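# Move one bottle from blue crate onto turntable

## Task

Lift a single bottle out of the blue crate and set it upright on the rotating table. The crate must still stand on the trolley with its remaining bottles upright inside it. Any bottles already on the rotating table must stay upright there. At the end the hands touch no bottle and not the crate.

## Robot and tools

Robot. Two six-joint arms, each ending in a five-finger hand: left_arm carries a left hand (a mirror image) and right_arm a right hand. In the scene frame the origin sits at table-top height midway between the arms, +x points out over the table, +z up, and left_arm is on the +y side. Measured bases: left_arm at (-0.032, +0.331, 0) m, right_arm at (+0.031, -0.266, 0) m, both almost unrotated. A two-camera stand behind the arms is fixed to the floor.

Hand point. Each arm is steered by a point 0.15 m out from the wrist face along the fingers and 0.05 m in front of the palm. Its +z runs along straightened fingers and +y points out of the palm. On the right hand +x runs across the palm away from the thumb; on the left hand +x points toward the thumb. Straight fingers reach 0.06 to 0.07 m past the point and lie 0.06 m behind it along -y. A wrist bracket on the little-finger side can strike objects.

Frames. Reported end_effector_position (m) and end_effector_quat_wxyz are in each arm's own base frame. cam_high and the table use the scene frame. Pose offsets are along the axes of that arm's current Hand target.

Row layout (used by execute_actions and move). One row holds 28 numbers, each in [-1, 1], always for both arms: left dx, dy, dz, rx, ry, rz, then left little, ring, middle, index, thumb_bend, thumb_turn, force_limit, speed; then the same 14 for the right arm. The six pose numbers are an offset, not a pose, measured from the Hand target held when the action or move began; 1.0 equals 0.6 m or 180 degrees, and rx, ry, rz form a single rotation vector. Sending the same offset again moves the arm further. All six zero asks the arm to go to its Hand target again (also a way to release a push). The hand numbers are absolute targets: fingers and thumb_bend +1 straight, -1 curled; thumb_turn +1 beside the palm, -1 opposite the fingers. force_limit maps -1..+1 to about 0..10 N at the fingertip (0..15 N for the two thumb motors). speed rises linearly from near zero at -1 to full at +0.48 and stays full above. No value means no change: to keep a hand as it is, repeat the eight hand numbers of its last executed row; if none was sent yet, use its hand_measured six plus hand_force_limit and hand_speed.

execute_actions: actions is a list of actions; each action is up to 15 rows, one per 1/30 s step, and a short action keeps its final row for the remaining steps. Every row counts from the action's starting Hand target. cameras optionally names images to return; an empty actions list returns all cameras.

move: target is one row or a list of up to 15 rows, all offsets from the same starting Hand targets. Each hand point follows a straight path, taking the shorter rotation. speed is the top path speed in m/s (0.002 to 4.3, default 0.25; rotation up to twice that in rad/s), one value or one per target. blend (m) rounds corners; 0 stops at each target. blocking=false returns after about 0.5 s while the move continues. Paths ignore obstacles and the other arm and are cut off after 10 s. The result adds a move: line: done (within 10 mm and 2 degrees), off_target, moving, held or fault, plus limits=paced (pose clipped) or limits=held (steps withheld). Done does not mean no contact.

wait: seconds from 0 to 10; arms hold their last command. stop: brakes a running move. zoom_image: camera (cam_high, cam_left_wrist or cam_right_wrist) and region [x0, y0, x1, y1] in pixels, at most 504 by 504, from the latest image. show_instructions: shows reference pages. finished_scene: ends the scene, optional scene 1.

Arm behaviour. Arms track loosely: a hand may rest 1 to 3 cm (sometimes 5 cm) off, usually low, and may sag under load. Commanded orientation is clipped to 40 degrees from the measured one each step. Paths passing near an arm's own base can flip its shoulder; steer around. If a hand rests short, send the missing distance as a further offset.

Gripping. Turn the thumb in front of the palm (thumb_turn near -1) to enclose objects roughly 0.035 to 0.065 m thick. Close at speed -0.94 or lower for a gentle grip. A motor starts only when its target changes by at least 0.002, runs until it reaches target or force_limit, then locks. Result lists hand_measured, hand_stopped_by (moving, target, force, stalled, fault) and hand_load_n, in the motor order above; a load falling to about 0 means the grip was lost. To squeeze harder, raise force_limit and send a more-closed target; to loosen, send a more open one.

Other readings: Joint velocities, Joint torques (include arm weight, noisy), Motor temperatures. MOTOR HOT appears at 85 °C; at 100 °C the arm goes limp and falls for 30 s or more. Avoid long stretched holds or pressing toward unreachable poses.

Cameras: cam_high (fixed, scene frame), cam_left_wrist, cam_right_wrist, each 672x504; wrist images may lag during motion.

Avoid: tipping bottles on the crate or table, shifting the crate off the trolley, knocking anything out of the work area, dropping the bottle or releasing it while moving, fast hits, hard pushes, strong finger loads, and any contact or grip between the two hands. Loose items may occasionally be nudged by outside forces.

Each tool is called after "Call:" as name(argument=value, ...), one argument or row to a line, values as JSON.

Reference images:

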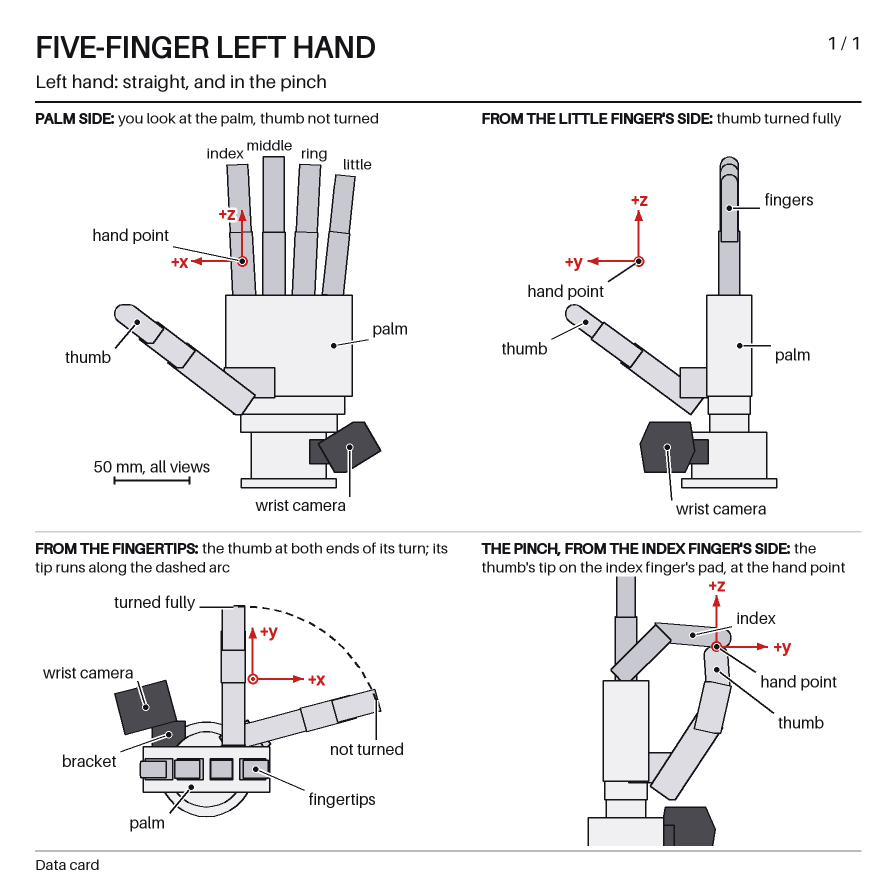

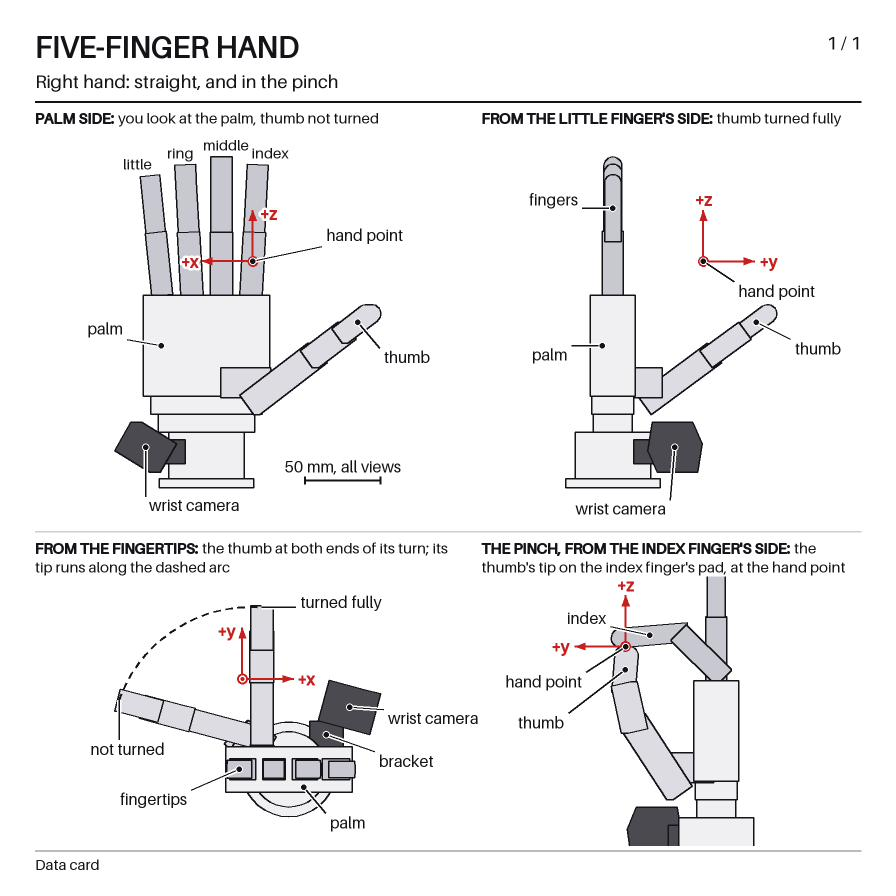

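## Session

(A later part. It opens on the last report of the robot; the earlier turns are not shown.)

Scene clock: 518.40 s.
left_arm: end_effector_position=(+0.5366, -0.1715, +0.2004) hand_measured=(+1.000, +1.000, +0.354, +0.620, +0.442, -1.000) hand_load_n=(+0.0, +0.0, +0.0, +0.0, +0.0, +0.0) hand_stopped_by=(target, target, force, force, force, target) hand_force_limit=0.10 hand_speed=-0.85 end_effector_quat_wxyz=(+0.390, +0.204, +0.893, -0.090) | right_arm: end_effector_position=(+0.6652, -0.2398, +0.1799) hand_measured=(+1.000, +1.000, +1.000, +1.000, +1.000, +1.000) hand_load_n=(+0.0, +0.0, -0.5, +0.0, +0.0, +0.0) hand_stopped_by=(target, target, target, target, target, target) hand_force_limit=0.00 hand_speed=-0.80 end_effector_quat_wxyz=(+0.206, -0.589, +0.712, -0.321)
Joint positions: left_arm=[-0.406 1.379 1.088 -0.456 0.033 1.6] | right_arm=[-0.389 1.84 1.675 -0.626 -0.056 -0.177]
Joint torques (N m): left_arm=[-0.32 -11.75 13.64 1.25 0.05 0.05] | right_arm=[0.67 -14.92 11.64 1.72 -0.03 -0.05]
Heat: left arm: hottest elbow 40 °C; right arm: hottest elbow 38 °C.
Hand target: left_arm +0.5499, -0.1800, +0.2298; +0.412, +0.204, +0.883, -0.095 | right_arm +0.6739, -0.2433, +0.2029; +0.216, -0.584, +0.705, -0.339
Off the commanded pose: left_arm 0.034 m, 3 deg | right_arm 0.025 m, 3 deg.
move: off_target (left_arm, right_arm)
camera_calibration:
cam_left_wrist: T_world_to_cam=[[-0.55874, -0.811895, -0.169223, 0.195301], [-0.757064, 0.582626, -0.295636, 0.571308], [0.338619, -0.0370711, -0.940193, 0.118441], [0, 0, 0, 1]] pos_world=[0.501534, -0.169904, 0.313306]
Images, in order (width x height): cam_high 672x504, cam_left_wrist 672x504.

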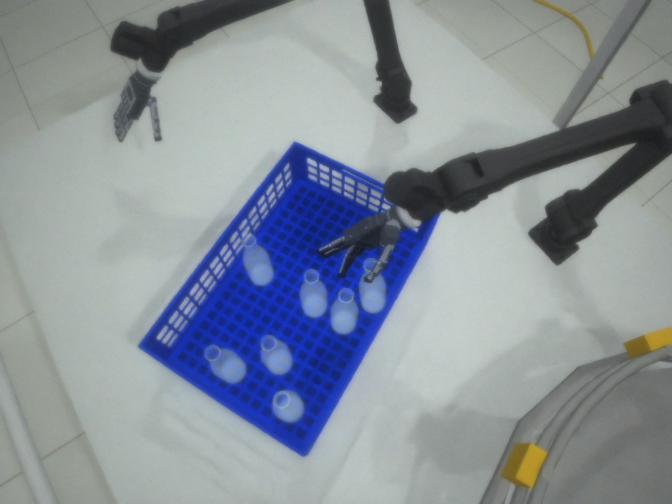

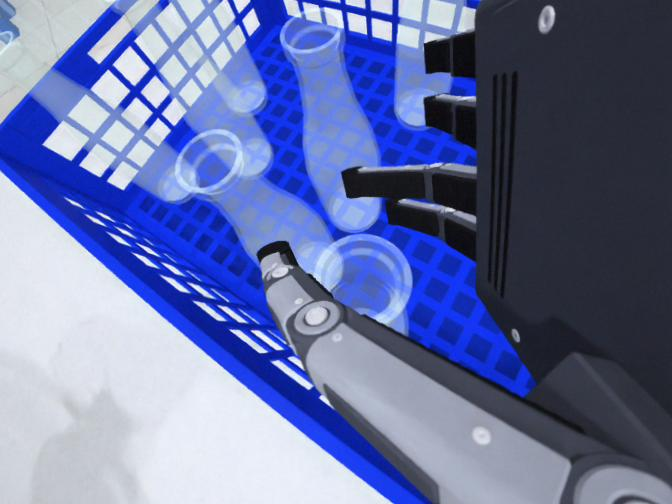

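Call:
move(
  target=[
    [0, 0, 0, 0, 0, 0, 1, 1, 1, 1, 0.9, -1, 0.0, -0.3, 0, 0, 0, 0, 0, 0, 1, 1, 1, 1, 1, 1, 0.0, -0.8],
    [-0.0586, 0.0213, -0.0915, 0, -0.0722, 0, 1, 1, 1, 1, 0.9, -1, 0.0, -0.3, 0, 0, 0, 0, 0, 0, 1, 1, 1, 1, 1, 1, 0.0, -0.8],
  ],
  speed=0.12,
  cameras=["cam_left_wrist", "cam_high"],
)

Call:
zoom_image(
  camera="cam_left_wrist",
  region=[200, 130, 500, 380],
)

Scene clock: 610.40 s.
left_arm: end_effector_position=(+0.5363, -0.1655, +0.2880) hand_measured=(+1.000, +1.000, +1.000, +1.000, +0.900, -1.000) hand_load_n=(+0.5, +0.0, +0.0, +0.0, +0.0, +0.0) hand_stopped_by=(target, target, target, target, target, target) hand_force_limit=0.00 hand_speed=-0.30 end_effector_quat_wxyz=(+0.501, +0.193, +0.835, -0.120) | right_arm: end_effector_position=(+0.6652, -0.2398, +0.1799) hand_measured=(+1.000, +1.000, +1.000, +1.000, +1.000, +1.000) hand_load_n=(+0.0, +0.0, +0.0, +0.0, +0.0, +0.0) hand_stopped_by=(target, target, target, target, target, target) hand_force_limit=0.00 hand_speed=-0.80 end_effector_quat_wxyz=(+0.206, -0.589, +0.712, -0.321)
Joint positions: left_arm=[-0.383 1.224 1.045 -0.312 0.069 1.6] | right_arm=[-0.389 1.84 1.675 -0.626 -0.056 -0.177]
Joint torques (N m): left_arm=[0.67 -10.29 9.44 2.32 0.17 0.15] | right_arm=[1.26 -14.92 11.56 1.68 0 0.01]
Motor temperatures (°C): left_arm=[27 28 46 27 26 23] | right_arm=[25 35 38 25 25 22]
Heat: left arm: hottest elbow 46 °C; right arm: hottest elbow 38 °C.
Hand target: left_arm +0.5380, -0.1598, +0.2920; +0.509, +0.191, +0.831, -0.118 | right_arm +0.6739, -0.2433, +0.2029; +0.216, -0.584, +0.705, -0.339
Off the commanded pose: left_arm 0.007 m, 1 deg | right_arm 0.025 m, 3 deg.
move: off_target (right_arm)
camera_calibration:
cam_left_wrist: T_world_to_cam=[[-0.522569, -0.829682, -0.196342, 0.200311], [-0.658327, 0.538988, -0.525449, 0.599453], [0.541781, -0.145326, -0.827861, 0.041999], [0, 0, 0, 1]] pos_world=[0.476558, -0.150801, 0.389081]
Images, in order (width x height): cam_high 672x504, cam_left_wrist 672x504.

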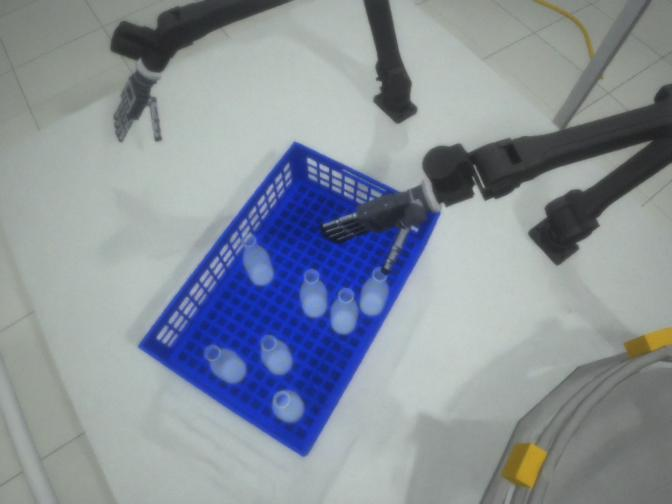

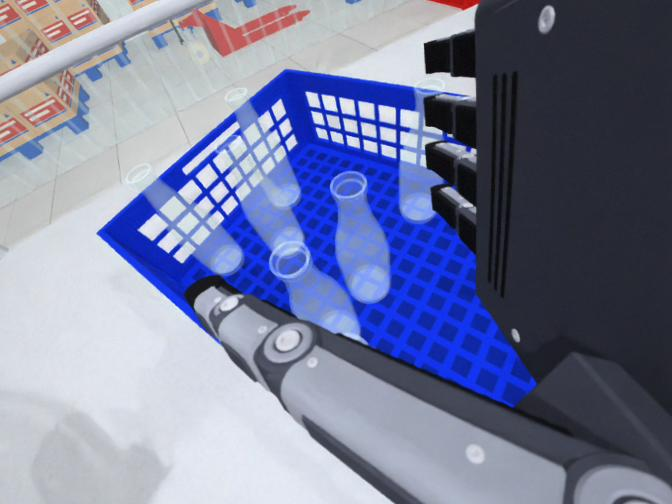

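Scaled by 1.680 from the camera's 672x504 image, which has a finer 960x720 frame.

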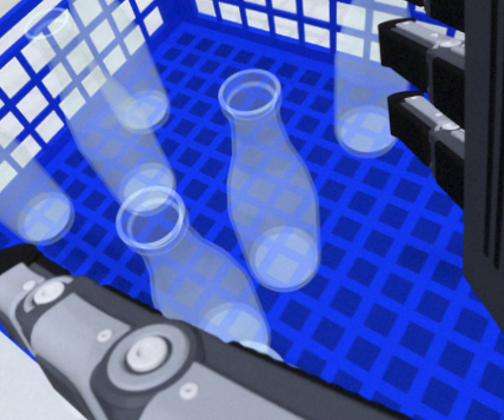

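Call:
zoom_image(
  camera="cam_high",
  region=[300, 200, 440, 340],
)

Scaled by 3.600 from the camera's 672x504 image, which has a finer 960x720 frame.

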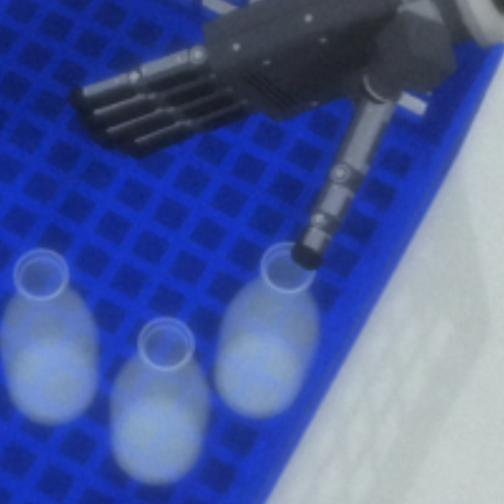

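Call:
move(
  target=[0.0607, 0.0434, -0.0199, -0.0198, 0, -0.0101, 1, 1, 1, 1, 1, -1, 0.0, -0.3, 0, 0, 0, 0, 0, 0, 1, 1, 1, 1, 1, 1, 0.0, -0.8],
  speed=0.12,
  cameras=["cam_left_wrist", "cam_high"],
)

Call:
zoom_image(
  camera="cam_high",
  region=[300, 200, 440, 340],
)

Scene clock: 642.57 s.
left_arm: end_effector_position=(+0.5237, -0.1302, +0.2568) hand_measured=(+1.000, +1.000, +1.000, +1.000, +1.000, -1.000) hand_load_n=(+0.0, +0.0, +0.0, +0.0, +0.0, +0.5) hand_stopped_by=(target, target, target, target, target, target) hand_force_limit=0.00 hand_speed=-0.30 end_effector_quat_wxyz=(+0.501, +0.170, +0.843, -0.101) | right_arm: end_effector_position=(+0.6652, -0.2398, +0.1799) hand_measured=(+1.000, +1.000, +1.000, +1.000, +1.000, +1.000) hand_load_n=(+0.0, +0.0, +0.0, +0.0, +0.0, +0.0) hand_stopped_by=(target, target, target, target, target, target) hand_force_limit=0.00 hand_speed=-0.80 end_effector_quat_wxyz=(+0.206, -0.589, +0.712, -0.321)
Joint positions: left_arm=[-0.337 1.187 0.936 -0.248 0.053 1.6] | right_arm=[-0.389 1.84 1.675 -0.626 -0.056 -0.177]
Joint torques (N m): left_arm=[0.56 -10.17 9.63 2.32 -0.07 0.06] | right_arm=[1.14 -14.74 11.62 1.81 -0.03 -0.04]
Heat: left arm: hottest elbow 44 °C; right arm: hottest elbow 39 °C.
Hand target: left_arm +0.5250, -0.1247, +0.2649; +0.513, +0.162, +0.837, -0.100 | right_arm +0.6739, -0.2433, +0.2029; +0.216, -0.584, +0.705, -0.339
Off the commanded pose: left_arm 0.010 m, 2 deg | right_arm 0.025 m, 3 deg.
move: off_target (right_arm)
camera_calibration:
cam_left_wrist: T_world_to_cam=[[-0.472463, -0.857807, -0.202349, 0.188513], [-0.692624, 0.503352, -0.516631, 0.566848], [0.545023, -0.103938, -0.831954, 0.0327973], [0, 0, 0, 1]] pos_world=[0.463803, -0.120208, 0.358282]
Images, in order (width x height): cam_high 672x504, cam_left_wrist 672x504.

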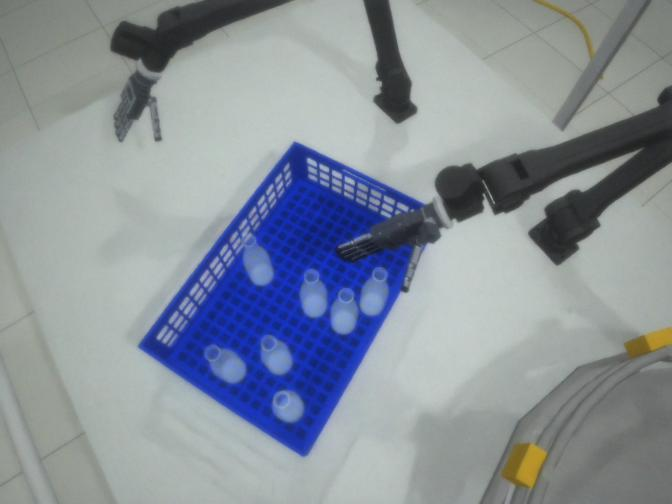

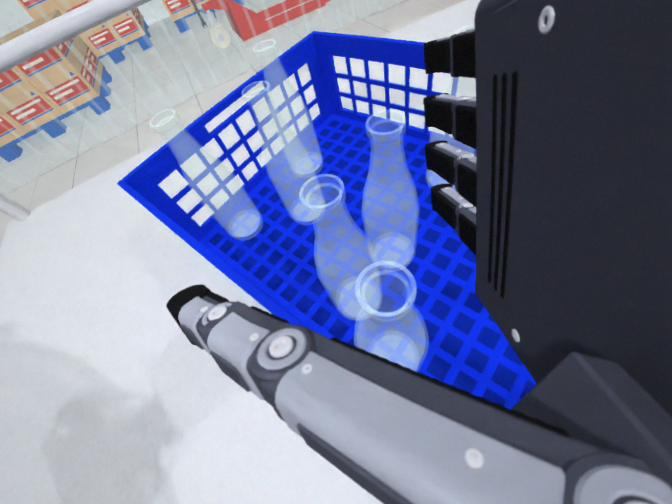

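Scaled by 3.600 from the camera's 672x504 image, which has a finer 960x720 frame.

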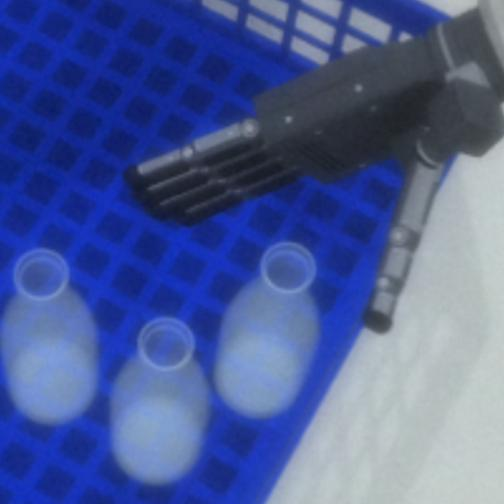

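Call:
move(
  target=[0.1369, 0.0008, 0.0614, 0, 0, 0, 1, 1, 1, 1, 1, -1, 0.0, -0.3, 0, 0, 0, 0, 0, 0, 1, 1, 1, 1, 1, 1, 0.0, -0.8],
  speed=0.1,
  cameras=["cam_left_wrist", "cam_high"],
)

Call:
zoom_image(
  camera="cam_high",
  region=[300, 200, 440, 340],
)

Scene clock: 656.83 s.
left_arm: end_effector_position=(+0.5178, -0.1273, +0.1772) hand_measured=(+1.000, +1.000, +1.000, +1.000, +1.000, -1.000) hand_load_n=(+0.0, +0.0, +0.0, +0.0, +0.0, +0.5) hand_stopped_by=(target, target, target, target, target, target) hand_force_limit=0.00 hand_speed=-0.30 end_effector_quat_wxyz=(+0.510, +0.168, +0.838, -0.101) | right_arm: end_effector_position=(+0.6652, -0.2398, +0.1799) hand_measured=(+1.000, +1.000, +1.000, +1.000, +1.000, +1.000) hand_load_n=(+0.0, +0.0, +0.0, +0.0, +0.0, +0.0) hand_stopped_by=(target, target, target, target, target, target) hand_force_limit=0.00 hand_speed=-0.80 end_effector_quat_wxyz=(+0.206, -0.589, +0.712, -0.321)
Joint positions: left_arm=[-0.335 1.254 0.753 0.023 0.053 1.6] | right_arm=[-0.389 1.84 1.675 -0.626 -0.056 -0.177]
Joint torques (N m): left_arm=[0.38 -8.35 9.03 2.29 0.03 0.01] | right_arm=[1.14 -15.27 11.67 1.69 -0.04 -0.01]
Heat: left arm: hottest elbow 42 °C; right arm: hottest elbow 39 °C.
Hand target: left_arm +0.5211, -0.1226, +0.1750; +0.513, +0.162, +0.837, -0.100 | right_arm +0.6739, -0.2433, +0.2029; +0.216, -0.584, +0.705, -0.339
Off the commanded pose: left_arm 0.006 m, 1 deg | right_arm 0.025 m, 3 deg.
move: off_target (right_arm)
camera_calibration:
cam_left_wrist: T_world_to_cam=[[-0.46724, -0.859882, -0.205647, 0.169755], [-0.683338, 0.498813, -0.533137, 0.517693], [0.561014, -0.108577, -0.820655, -0.0407582], [0, 0, 0, 1]] pos_world=[0.455941, -0.116688, 0.277462]
Images, in order (width x height): cam_high 672x504, cam_left_wrist 672x504.

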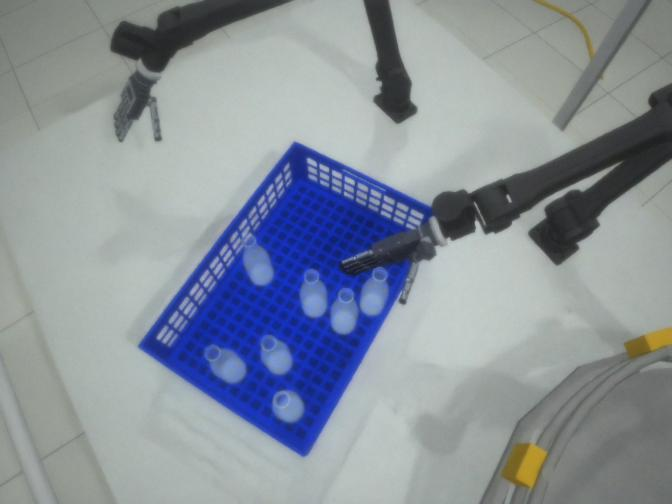

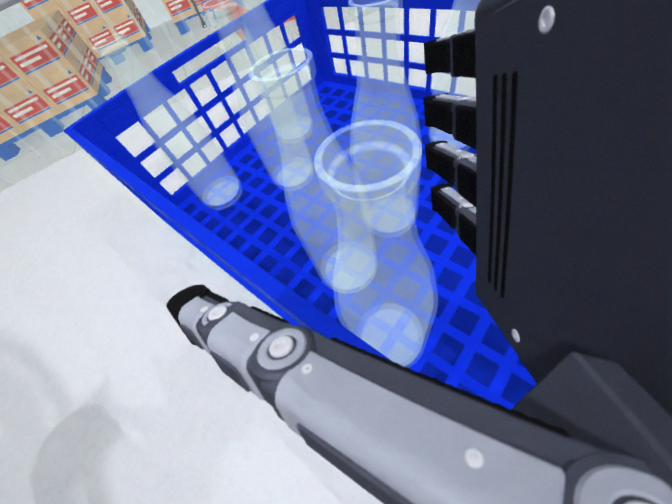

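Scaled by 3.600 from the camera's 672x504 image, which has a finer 960x720 frame.

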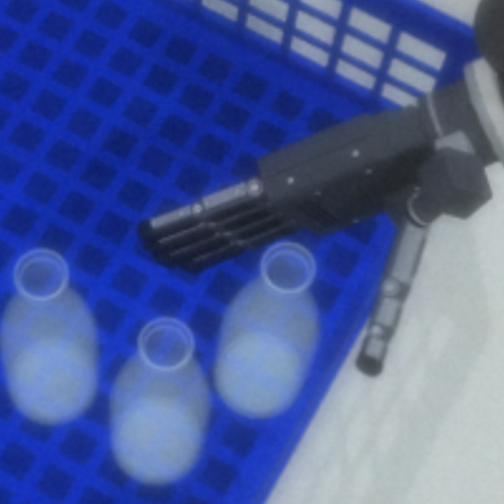

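Call:
move(
  target=[-0.0061, -0.0002, 0.0119, 0, 0, 0, 1, 1, 1, 1, 1, -1, 0.0, -0.3, 0, 0, 0, 0, 0, 0, 1, 1, 1, 1, 1, 1, 0.0, -0.8],
  speed=0.1,
)

Scene clock: 671.67 s.
left_arm: end_effector_position=(+0.5190, -0.1277, +0.1687) hand_measured=(+1.000, +1.000, +1.000, +1.000, +1.000, -1.000) hand_load_n=(-0.5, +0.0, +0.0, +0.0, +0.0, +0.0) hand_stopped_by=(target, target, target, target, target, target) hand_force_limit=0.00 hand_speed=-0.30 end_effector_quat_wxyz=(+0.503, +0.169, +0.841, -0.101) | right_arm: end_effector_position=(+0.6652, -0.2398, +0.1799) hand_measured=(+1.000, +1.000, +1.000, +1.000, +1.000, +1.000) hand_load_n=(+0.0, +0.0, +0.0, +0.0, +0.0, +0.0) hand_stopped_by=(target, target, target, target, target, target) hand_force_limit=0.00 hand_speed=-0.80 end_effector_quat_wxyz=(+0.206, -0.589, +0.712, -0.321)
Joint positions: left_arm=[-0.335 1.272 0.753 0.026 0.053 1.6] | right_arm=[-0.389 1.84 1.675 -0.626 -0.056 -0.177]
Joint torques (N m): left_arm=[0.38 -8.7 10.47 2.32 0.01 0.01] | right_arm=[1.2 -14.74 11.63 1.83 0 -0.02]
Heat: left arm: hottest elbow 43 °C; right arm: hottest elbow 39 °C.
Hand target: left_arm +0.5285, -0.1257, +0.1752; +0.513, +0.162, +0.837, -0.100 | right_arm +0.6739, -0.2433, +0.2029; +0.216, -0.584, +0.705, -0.339
Off the commanded pose: left_arm 0.012 m, 1 deg | right_arm 0.025 m, 3 deg.
move: off_target (left_arm, right_arm)

Call:
move(
  target=[-0.0284, 0, -0.0104, 0, 0, 0, 1, 1, 1, 1, 1, -1, 0.0, -0.3, 0, 0, 0, 0, 0, 0, 1, 1, 1, 1, 1, 1, 0.0, -0.8],
  speed=0.1,
  cameras=["cam_left_wrist"],
)

Scene clock: 677.57 s.
left_arm: end_effector_position=(+0.5148, -0.1262, +0.1624) hand_measured=(+1.000, +1.000, +1.000, +1.000, +1.000, -1.000) hand_load_n=(+0.0, +0.0, +0.0, +0.0, +0.0, +0.5) hand_stopped_by=(target, target, target, target, target, target) hand_force_limit=0.00 hand_speed=-0.30 end_effector_quat_wxyz=(+0.491, +0.170, +0.849, -0.099) | right_arm: end_effector_position=(+0.6652, -0.2398, +0.1799) hand_measured=(+1.000, +1.000, +1.000, +1.000, +1.000, +1.000) hand_load_n=(+0.0, +0.0, +0.0, +0.0, +0.0, +0.0) hand_stopped_by=(target, target, target, target, target, target) hand_force_limit=0.00 hand_speed=-0.80 end_effector_quat_wxyz=(+0.206, -0.589, +0.712, -0.321)
Joint positions: left_arm=[-0.335 1.272 0.753 -0.002 0.053 1.6] | right_arm=[-0.389 1.84 1.675 -0.626 -0.056 -0.177]
Joint torques (N m): left_arm=[0.21 -10.11 12.86 1.14 -0.07 0.04] | right_arm=[0.91 -15.03 11.69 1.58 -0.03 0.01]
Heat: left arm: hottest elbow 43 °C; right arm: hottest elbow 39 °C.
Hand target: left_arm +0.5305, -0.1265, +0.1933; +0.513, +0.162, +0.837, -0.100 | right_arm +0.6739, -0.2433, +0.2029; +0.216, -0.584, +0.705, -0.339
Off the commanded pose: left_arm 0.035 m, 3 deg | right_arm 0.025 m, 3 deg.
move: off_target (left_arm, right_arm)
camera_calibration:
cam_left_wrist: T_world_to_cam=[[-0.475404, -0.857059, -0.1986, 0.169593], [-0.7044, 0.506058, -0.497721, 0.513288], [0.527079, -0.0967248, -0.844294, -0.0282503], [0, 0, 0, 1]] pos_world=[0.457075, -0.117135, 0.265304]
Images, in order (width x height): cam_left_wrist 672x504.

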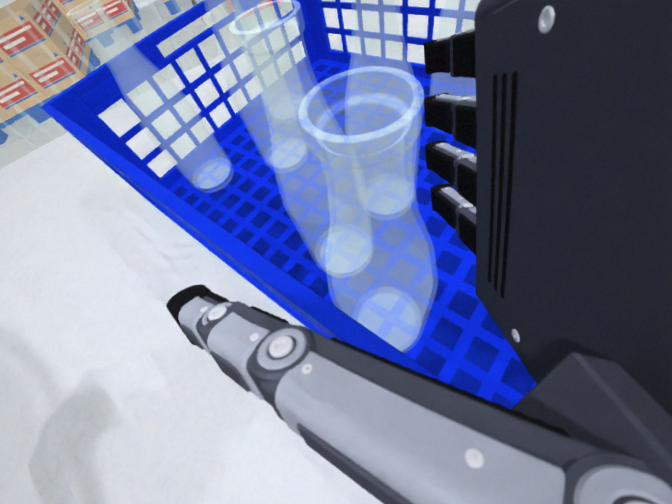

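Call:
move(
  target=[
    [-0.1046, -0.0008, -0.058, 0, 0, 0, 1, 1, 1, 1, 1, -1, 0.0, -0.3, 0, 0, 0, 0, 0, 0, 1, 1, 1, 1, 1, 1, 0.0, -0.8],
    [0.0298, -0.0003, 0.0073, 0, 0, 0, 1, 1, 1, 1, 1, -1, 0.0, -0.3, 0, 0, 0, 0, 0, 0, 1, 1, 1, 1, 1, 1, 0.0, -0.8],
  ],
  speed=0.12,
  cameras=["cam_left_wrist"],
)

Scene clock: 689.43 s.
left_arm: end_effector_position=(+0.5233, -0.1291, +0.1762) hand_measured=(+1.000, +1.000, +1.000, +1.000, +1.000, -1.000) hand_load_n=(+0.0, +0.0, +0.0, +0.0, +0.0, +0.0) hand_stopped_by=(target, target, target, target, target, target) hand_force_limit=0.00 hand_speed=-0.30 end_effector_quat_wxyz=(+0.509, +0.168, +0.838, -0.101) | right_arm: end_effector_position=(+0.6652, -0.2398, +0.1799) hand_measured=(+1.000, +1.000, +1.000, +1.000, +1.000, +1.000) hand_load_n=(+0.0, +0.0, +0.0, -0.5, +0.0, +0.0) hand_stopped_by=(target, target, target, target, target, target) hand_force_limit=0.00 hand_speed=-0.80 end_effector_quat_wxyz=(+0.206, -0.589, +0.712, -0.321)
Joint positions: left_arm=[-0.335 1.272 0.767 0.025 0.052 1.6] | right_arm=[-0.389 1.84 1.675 -0.626 -0.056 -0.177]
Joint torques (N m): left_arm=[0.62 -8.94 9.03 2.37 -0.02 0.01] | right_arm=[1.2 -14.86 11.6 1.61 -0.03 -0.07]
Heat: left arm: hottest elbow 45 °C; right arm: hottest elbow 39 °C.
Hand target: left_arm +0.5265, -0.1251, +0.1753; +0.513, +0.162, +0.837, -0.100 | right_arm +0.6739, -0.2433, +0.2029; +0.216, -0.584, +0.705, -0.339
Off the commanded pose: left_arm 0.005 m, 1 deg | right_arm 0.025 m, 3 deg.
move: off_target (right_arm)
camera_calibration:
cam_left_wrist: T_world_to_cam=[[-0.467339, -0.859867, -0.205482, 0.170469], [-0.684432, 0.499013, -0.531545, 0.522132], [0.559596, -0.107773, -0.821728, -0.0438109], [0, 0, 0, 1]] pos_world=[0.461547, -0.118691, 0.276564]
Images, in order (width x height): cam_left_wrist 672x504.

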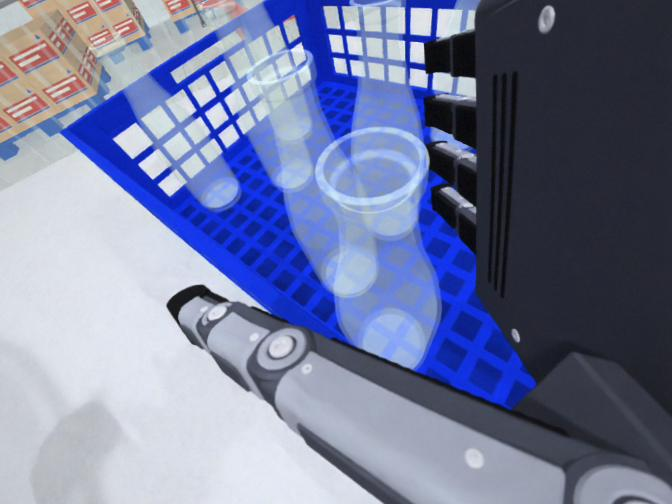

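Call:
move(
  target=[0, 0, 0, 0, 0, 0, 1, 1, -0.3, -0.2, 0.1, -1, -0.4, -0.8, 0, 0, 0, 0, 0, 0, 1, 1, 1, 1, 1, 1, 0.0, -0.8],
  speed=0.1,
  cameras=["cam_left_wrist", "cam_high"],
)

Call:
zoom_image(
  camera="cam_high",
  region=[300, 200, 440, 340],
)

Call:
zoom_image(
  camera="cam_left_wrist",
  region=[230, 60, 500, 380],
)

Scene clock: 700.47 s.
left_arm: end_effector_position=(+0.5249, -0.1315, +0.1790) hand_measured=(+1.000, +1.000, -0.300, +0.078, +0.318, -1.000) hand_load_n=(+0.0, +0.0, +1.0, +5.0, +4.5, +2.0) hand_stopped_by=(target, target, target, force, force, target) hand_force_limit=-0.40 hand_speed=-0.80 end_effector_quat_wxyz=(+0.514, +0.168, +0.834, -0.107) | right_arm: end_effector_position=(+0.6652, -0.2398, +0.1799) hand_measured=(+1.000, +1.000, +1.000, +1.000, +1.000, +1.000) hand_load_n=(+0.0, +0.0, +0.0, +0.0, +0.0, -0.5) hand_stopped_by=(target, target, target, target, target, target) hand_force_limit=0.00 hand_speed=-0.80 end_effector_quat_wxyz=(+0.206, -0.589, +0.712, -0.321)
Joint positions: left_arm=[-0.335 1.272 0.767 0.039 0.06 1.595] | right_arm=[-0.389 1.84 1.675 -0.626 -0.056 -0.177]
Joint torques (N m): left_arm=[0.26 -9.05 8.84 1.7 -0.33 0.07] | right_arm=[0.67 -14.39 11.6 1.78 -0.05 0.01]
Heat: left arm: hottest elbow 43 °C; right arm: hottest elbow 39 °C.
Hand target: left_arm +0.5265, -0.1251, +0.1753; +0.513, +0.162, +0.837, -0.100 | right_arm +0.6739, -0.2433, +0.2029; +0.216, -0.584, +0.705, -0.339
Off the commanded pose: left_arm 0.007 m, 1 deg | right_arm 0.025 m, 3 deg.
move: off_target (right_arm)
camera_calibration:
cam_left_wrist: T_world_to_cam=[[-0.468979, -0.860337, -0.199697, 0.169631], [-0.676747, 0.495328, -0.544669, 0.523686], [0.567514, -0.120293, -0.814529, -0.0497876], [0, 0, 0, 1]] pos_world=[0.462211, -0.119445, 0.278557]
Images, in order (width x height): cam_high 672x504, cam_left_wrist 672x504.

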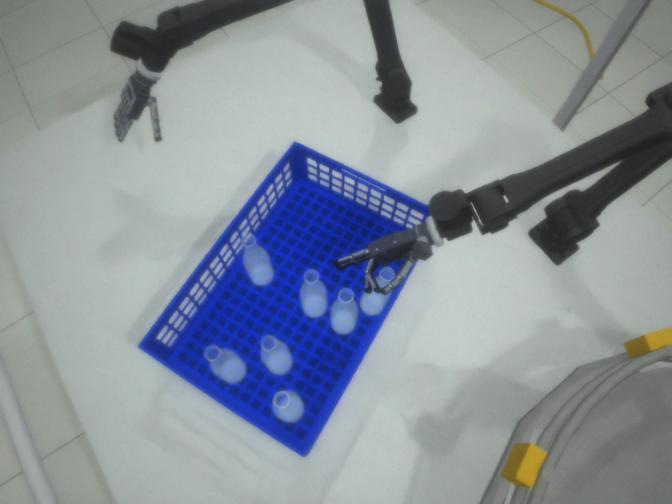

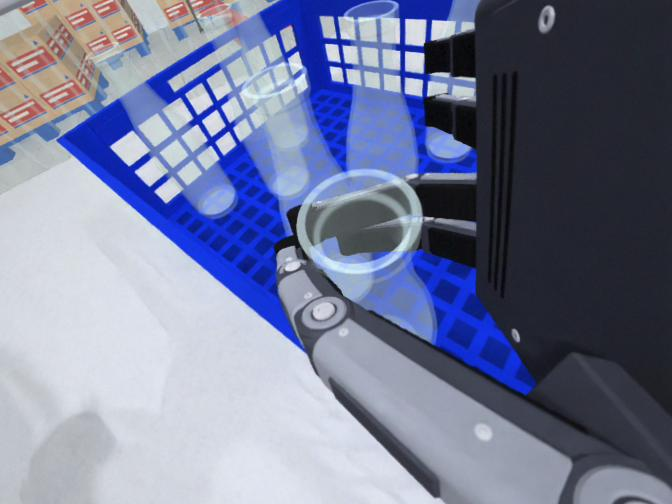

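Scaled by 3.600 from the camera's 672x504 image, which has a finer 960x720 frame.

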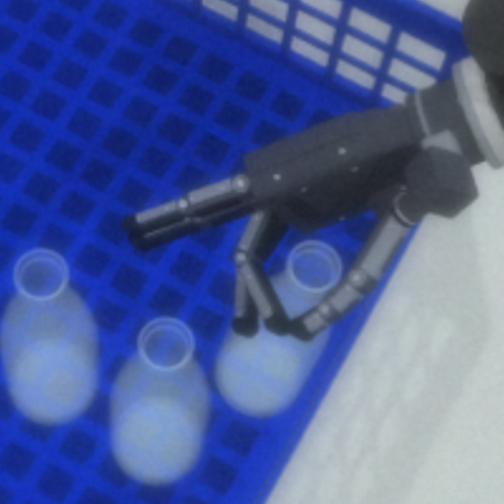

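Scaled by 1.575 from the camera's 672x504 image, which has a finer 960x720 frame.

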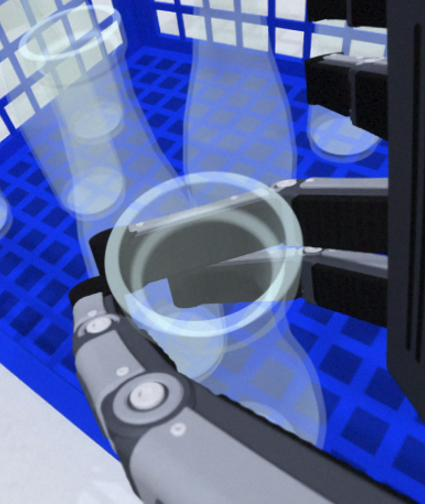

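Call:
move(
  target=[0, 0, 0, 0, 0, 0, 1, 1, -0.6, -0.2, 0.1, -1, -0.4, -0.8, 0, 0, 0, 0, 0, 0, 1, 1, 1, 1, 1, 1, 0.0, -0.8],
  speed=0.1,
  cameras=["cam_left_wrist"],
)

Call:
zoom_image(
  camera="cam_left_wrist",
  region=[230, 60, 500, 380],
)

Scene clock: 710.20 s.
left_arm: end_effector_position=(+0.5249, -0.1315, +0.1790) hand_measured=(+1.000, +1.000, -0.314, +0.078, +0.318, -1.000) hand_load_n=(+0.0, +0.0, +6.5, +4.5, +6.0, +2.0) hand_stopped_by=(target, target, force, force, force, target) hand_force_limit=-0.40 hand_speed=-0.80 end_effector_quat_wxyz=(+0.514, +0.168, +0.834, -0.107) | right_arm: end_effector_position=(+0.6652, -0.2398, +0.1799) hand_measured=(+1.000, +1.000, +1.000, +1.000, +1.000, +1.000) hand_load_n=(+0.0, +0.5, +0.0, +0.0, +0.0, +0.0) hand_stopped_by=(target, target, target, target, target, target) hand_force_limit=0.00 hand_speed=-0.80 end_effector_quat_wxyz=(+0.206, -0.589, +0.712, -0.321)
Joint positions: left_arm=[-0.335 1.272 0.767 0.039 0.06 1.595] | right_arm=[-0.389 1.84 1.675 -0.626 -0.056 -0.177]
Joint torques (N m): left_arm=[0.85 -9.05 8.99 1.63 -0.32 0.09] | right_arm=[0.79 -14.74 11.66 1.77 0 -0.02]
Motor temperatures (°C): left_arm=[27 27 41 28 26 23] | right_arm=[25 35 39 25 25 22]
Heat: left arm: hottest elbow 41 °C; right arm: hottest elbow 39 °C.
Hand target: left_arm +0.5265, -0.1251, +0.1753; +0.513, +0.162, +0.837, -0.100 | right_arm +0.6739, -0.2433, +0.2029; +0.216, -0.584, +0.705, -0.339
Off the commanded pose: left_arm 0.008 m, 1 deg | right_arm 0.025 m, 3 deg.
move: off_target (right_arm)
camera_calibration:
cam_left_wrist: T_world_to_cam=[[-0.468979, -0.860337, -0.199697, 0.169631], [-0.676747, 0.495328, -0.544669, 0.523686], [0.567514, -0.120293, -0.814529, -0.0497876], [0, 0, 0, 1]] pos_world=[0.462211, -0.119445, 0.278557]
Images, in order (width x height): cam_left_wrist 672x504.

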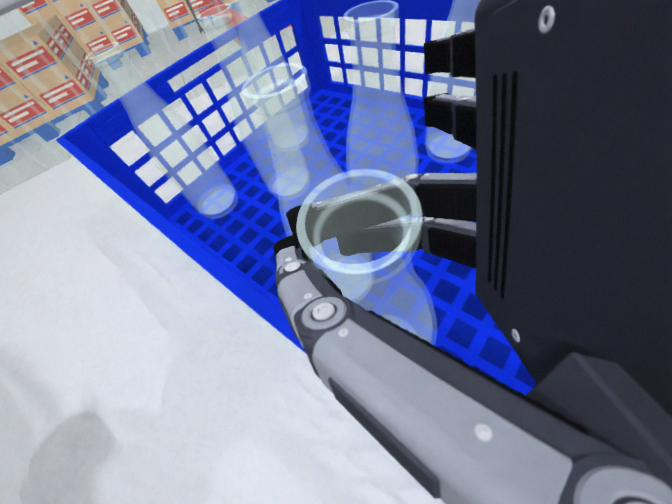

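Scaled by 1.575 from the camera's 672x504 image, which has a finer 960x720 frame.

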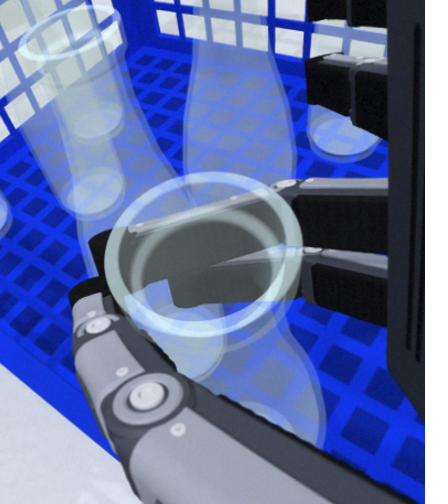

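Call:
move(
  target=[
    [-0.1375, -0.0128, -0.0411, 0, 0, 0, 1, 1, -0.6, -0.2, 0.1, -1, -0.4, -0.8, 0, 0, 0, 0, 0, 0, 1, 1, 1, 1, 1, 1, 0.0, -0.8],
    [-0.3375, -0.0054, -0.1625, 0, 0, 0, 1, 1, -0.6, -0.2, 0.1, -1, -0.4, -0.8, 0, 0, 0, 0, 0, 0, 1, 1, 1, 1, 1, 1, 0.0, -0.8],
  ],
  speed=0.1,
  blend=[0.02, 0],
  cameras=["cam_left_wrist", "cam_high"],
)

Scene clock: 729.17 s.
left_arm: end_effector_position=(+0.5226, -0.1343, +0.3627) hand_measured=(+1.000, +1.000, -0.314, +0.078, +0.318, -1.000) hand_load_n=(+0.0, +0.0, +6.5, +0.0, +5.0, +1.5) hand_stopped_by=(target, target, force, force, force, target) hand_force_limit=-0.40 hand_speed=-0.80 end_effector_quat_wxyz=(+0.489, +0.166, +0.851, -0.100) | right_arm: end_effector_position=(+0.6652, -0.2398, +0.1799) hand_measured=(+1.000, +1.000, +1.000, +1.000, +1.000, +1.000) hand_load_n=(+0.0, +0.0, +0.0, +0.0, +0.0, +0.0) hand_stopped_by=(target, target, target, target, target, target) hand_force_limit=0.00 hand_speed=-0.80 end_effector_quat_wxyz=(+0.206, -0.589, +0.712, -0.321)
Joint positions: left_arm=[-0.349 1.17 1.22 -0.576 0.038 1.584] | right_arm=[-0.389 1.84 1.675 -0.626 -0.056 -0.177]
Joint torques (N m): left_arm=[0.56 -9.11 14.56 1.21 0.2 0.15] | right_arm=[0.44 -15.21 11.7 1.78 0.03 -0.04]
Heat: left arm: hottest elbow 41 °C; right arm: hottest elbow 39 °C.
Hand target: left_arm +0.5299, -0.1299, +0.3998; +0.513, +0.162, +0.837, -0.100 | right_arm +0.6739, -0.2433, +0.2029; +0.216, -0.584, +0.705, -0.339
Off the commanded pose: left_arm 0.038 m, 3 deg | right_arm 0.025 m, 3 deg.
move: off_target (left_arm, right_arm)
camera_calibration:
cam_left_wrist: T_world_to_cam=[[-0.471018, -0.861121, -0.191344, 0.200707], [-0.711356, 0.499064, -0.494881, 0.624228], [0.521645, -0.096984, -0.847632, 0.139909], [0, 0, 0, 1]] pos_world=[0.465602, -0.125128, 0.465914]
Images, in order (width x height): cam_high 672x504, cam_left_wrist 672x504.

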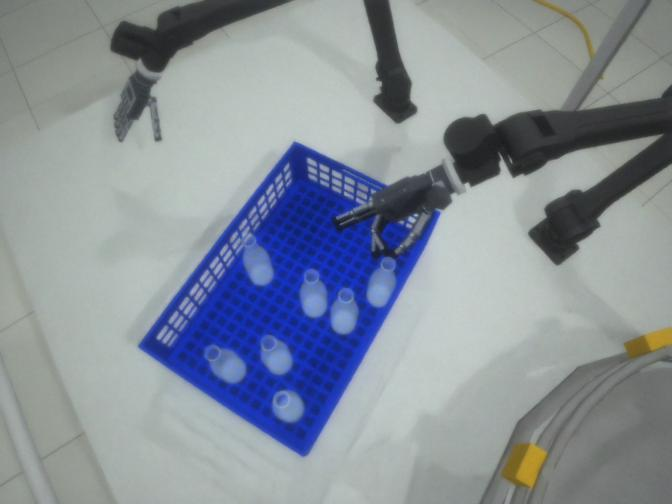

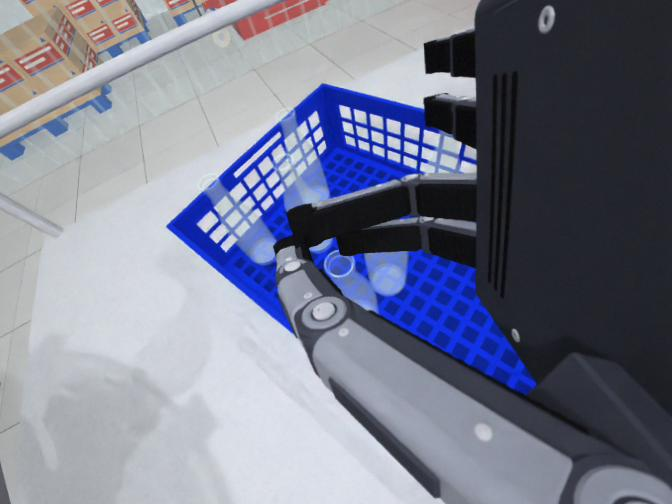

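Call:
move(
  target=[0, 0, 0, 0, 0, 0, 1, 1, 1, 1, 1, -1, 0.0, 0.0, 0, 0, 0, 0, 0, 0, 1, 1, 1, 1, 1, 1, 0.0, -0.8],
  speed=0.1,
  cameras=["cam_left_wrist", "cam_high"],
)

Call:
zoom_image(
  camera="cam_high",
  region=[300, 200, 440, 340],
)

Call:
zoom_image(
  camera="cam_left_wrist",
  region=[230, 200, 500, 420],
)

Scene clock: 782.57 s.
left_arm: end_effector_position=(+0.5227, -0.1342, +0.3627) hand_measured=(+1.000, +1.000, +1.000, +1.000, +1.000, -1.000) hand_load_n=(+0.0, +0.0, +0.0, +0.0, +0.0, +0.0) hand_stopped_by=(target, target, target, target, target, target) hand_force_limit=0.00 hand_speed=0.00 end_effector_quat_wxyz=(+0.489, +0.166, +0.851, -0.100) | right_arm: end_effector_position=(+0.6652, -0.2398, +0.1799) hand_measured=(+1.000, +1.000, +1.000, +1.000, +1.000, +1.000) hand_load_n=(-0.5, +0.0, +0.0, +0.0, +0.0, +0.0) hand_stopped_by=(target, target, target, target, target, target) hand_force_limit=0.00 hand_speed=-0.80 end_effector_quat_wxyz=(+0.206, -0.589, +0.712, -0.321)
Joint positions: left_arm=[-0.349 1.17 1.22 -0.576 0.039 1.585] | right_arm=[-0.389 1.84 1.675 -0.626 -0.056 -0.177]
Joint torques (N m): left_arm=[0.91 -10.34 14.49 1.16 0.14 0.13] | right_arm=[0.67 -14.68 11.6 1.62 -0.01 -0.01]
Motor temperatures (°C): left_arm=[27 27 49 27 25 23] | right_arm=[25 35 40 25 25 22]
Heat: left arm: hottest elbow 49 °C; right arm: hottest elbow 40 °C.
Hand target: left_arm +0.5299, -0.1299, +0.3998; +0.513, +0.162, +0.837, -0.100 | right_arm +0.6739, -0.2433, +0.2029; +0.216, -0.584, +0.705, -0.339
Off the commanded pose: left_arm 0.038 m, 3 deg | right_arm 0.025 m, 3 deg.
move: off_target (left_arm, right_arm)
camera_calibration:
cam_left_wrist: T_world_to_cam=[[-0.471553, -0.860763, -0.191639, 0.201271], [-0.710976, 0.499662, -0.494825, 0.62412], [0.521681, -0.097085, -0.847598, 0.139822], [0, 0, 0, 1]] pos_world=[0.465702, -0.125028, 0.465914]
Images, in order (width x height): cam_high 672x504, cam_left_wrist 672x504.

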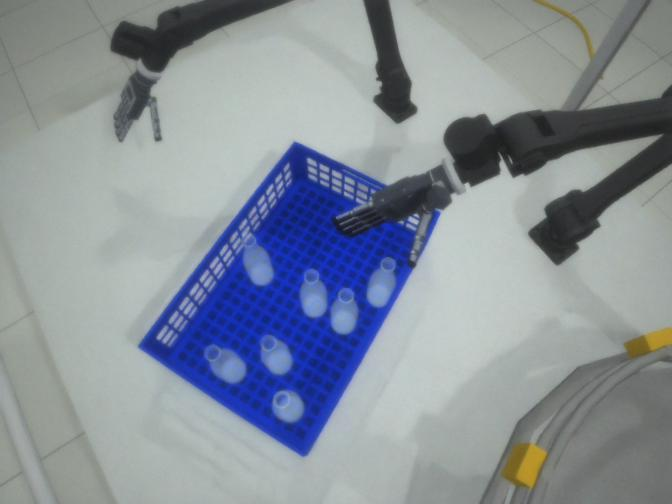

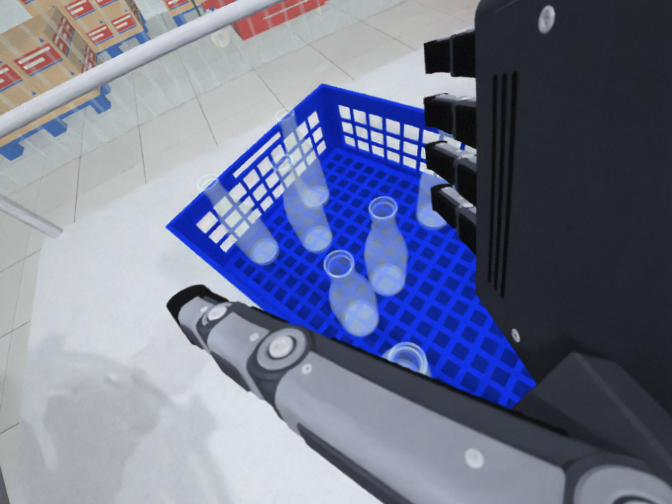

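Scaled by 3.600 from the camera's 672x504 image, which has a finer 960x720 frame.

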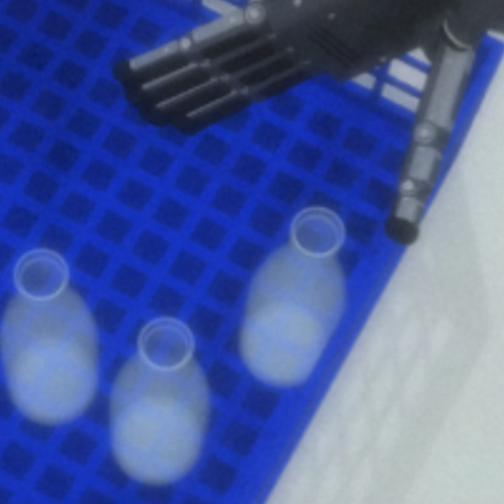

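Scaled by 1.867 from the camera's 672x504 image, which has a finer 960x720 frame.

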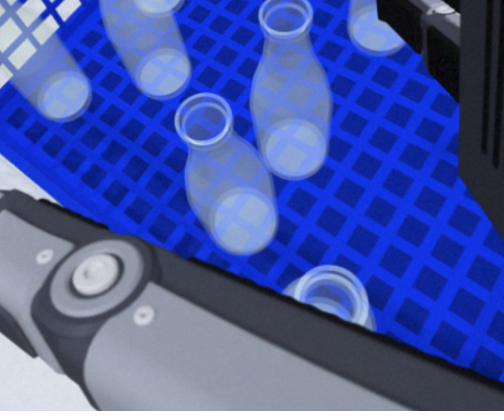

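Call:
move(
  target=[0.232, -0.0434, 0.0506, 0, 0, 0, 1, 1, 1, 1, 1, -1, 0.0, 0.0, 0, 0, 0, 0, 0, 0, 1, 1, 1, 1, 1, 1, 0.0, -0.8],
  speed=0.15,
  cameras=["cam_left_wrist", "cam_high"],
)

Call:
zoom_image(
  camera="cam_left_wrist",
  region=[250, 200, 500, 420],
)

Scene clock: 800.60 s.
left_arm: end_effector_position=(+0.4873, -0.1353, +0.2534) hand_measured=(+1.000, +1.000, +1.000, +1.000, +1.000, -1.000) hand_load_n=(+0.0, +0.0, +0.0, +0.0, +0.0, +0.0) hand_stopped_by=(target, target, target, target, target, target) hand_force_limit=0.00 hand_speed=0.00 end_effector_quat_wxyz=(+0.502, +0.164, +0.844, -0.094) | right_arm: end_effector_position=(+0.6652, -0.2398, +0.1799) hand_measured=(+1.000, +1.000, +1.000, +1.000, +1.000, +1.000) hand_load_n=(+0.0, +0.0, +0.0, +0.0, +0.0, +0.0) hand_stopped_by=(target, target, target, target, target, target) hand_force_limit=0.00 hand_speed=-0.80 end_effector_quat_wxyz=(+0.206, -0.589, +0.712, -0.321)
Joint positions: left_arm=[-0.395 1.101 0.863 -0.262 -0.017 1.568] | right_arm=[-0.389 1.84 1.675 -0.626 -0.056 -0.177]
Joint torques (N m): left_arm=[-1.14 -8.59 9.91 2.24 -0.13 -0.05] | right_arm=[0.85 -14.97 11.69 1.66 -0.04 -0.02]
Heat: left arm: hottest elbow 50 °C; right arm: hottest elbow 40 °C.
Hand target: left_arm +0.4867, -0.1405, +0.2620; +0.513, +0.162, +0.837, -0.100 | right_arm +0.6739, -0.2433, +0.2029; +0.216, -0.584, +0.705, -0.339
Off the commanded pose: left_arm 0.010 m, 2 deg | right_arm 0.025 m, 3 deg.
move: off_target (right_arm)
camera_calibration:
cam_left_wrist: T_world_to_cam=[[-0.457077, -0.86489, -0.207476, 0.159122], [-0.701297, 0.493928, -0.514022, 0.544772], [0.54705, -0.0894456, -0.832308, 0.0503909], [0, 0, 0, 1]] pos_world=[0.427211, -0.126948, 0.354979]
Images, in order (width x height): cam_high 672x504, cam_left_wrist 672x504.

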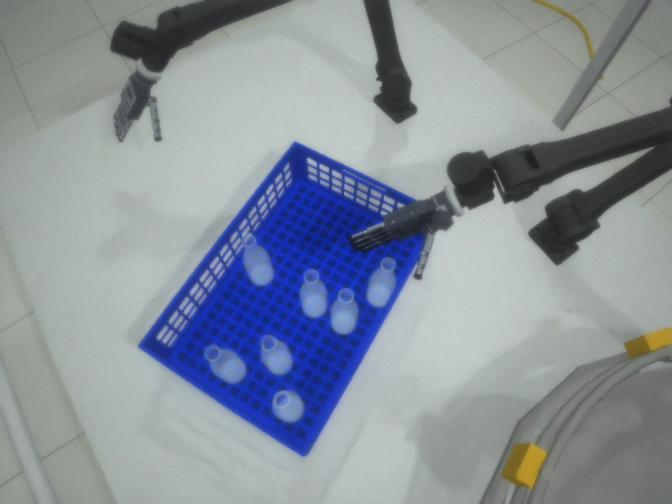

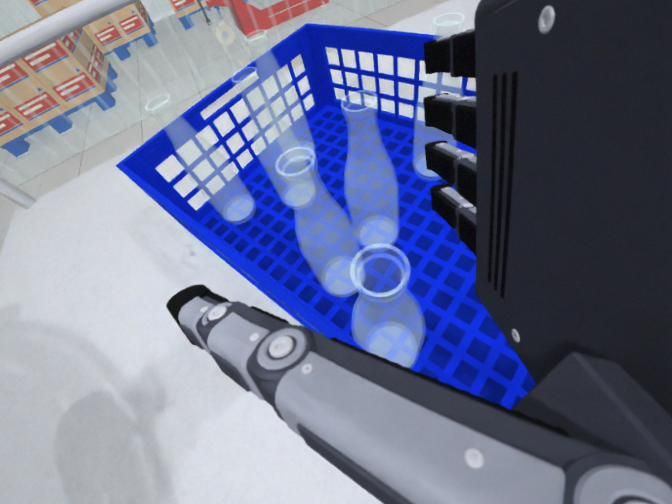

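Scaled by 2.016 from the camera's 672x504 image, which has a finer 960x720 frame.

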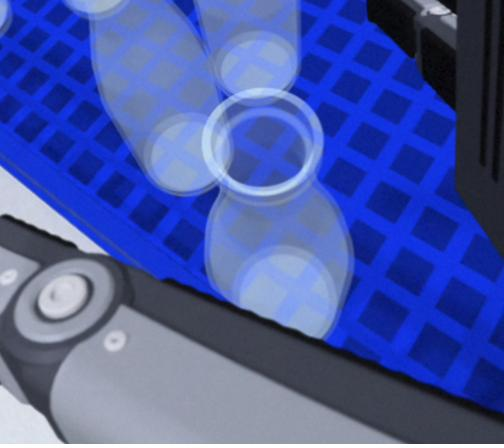

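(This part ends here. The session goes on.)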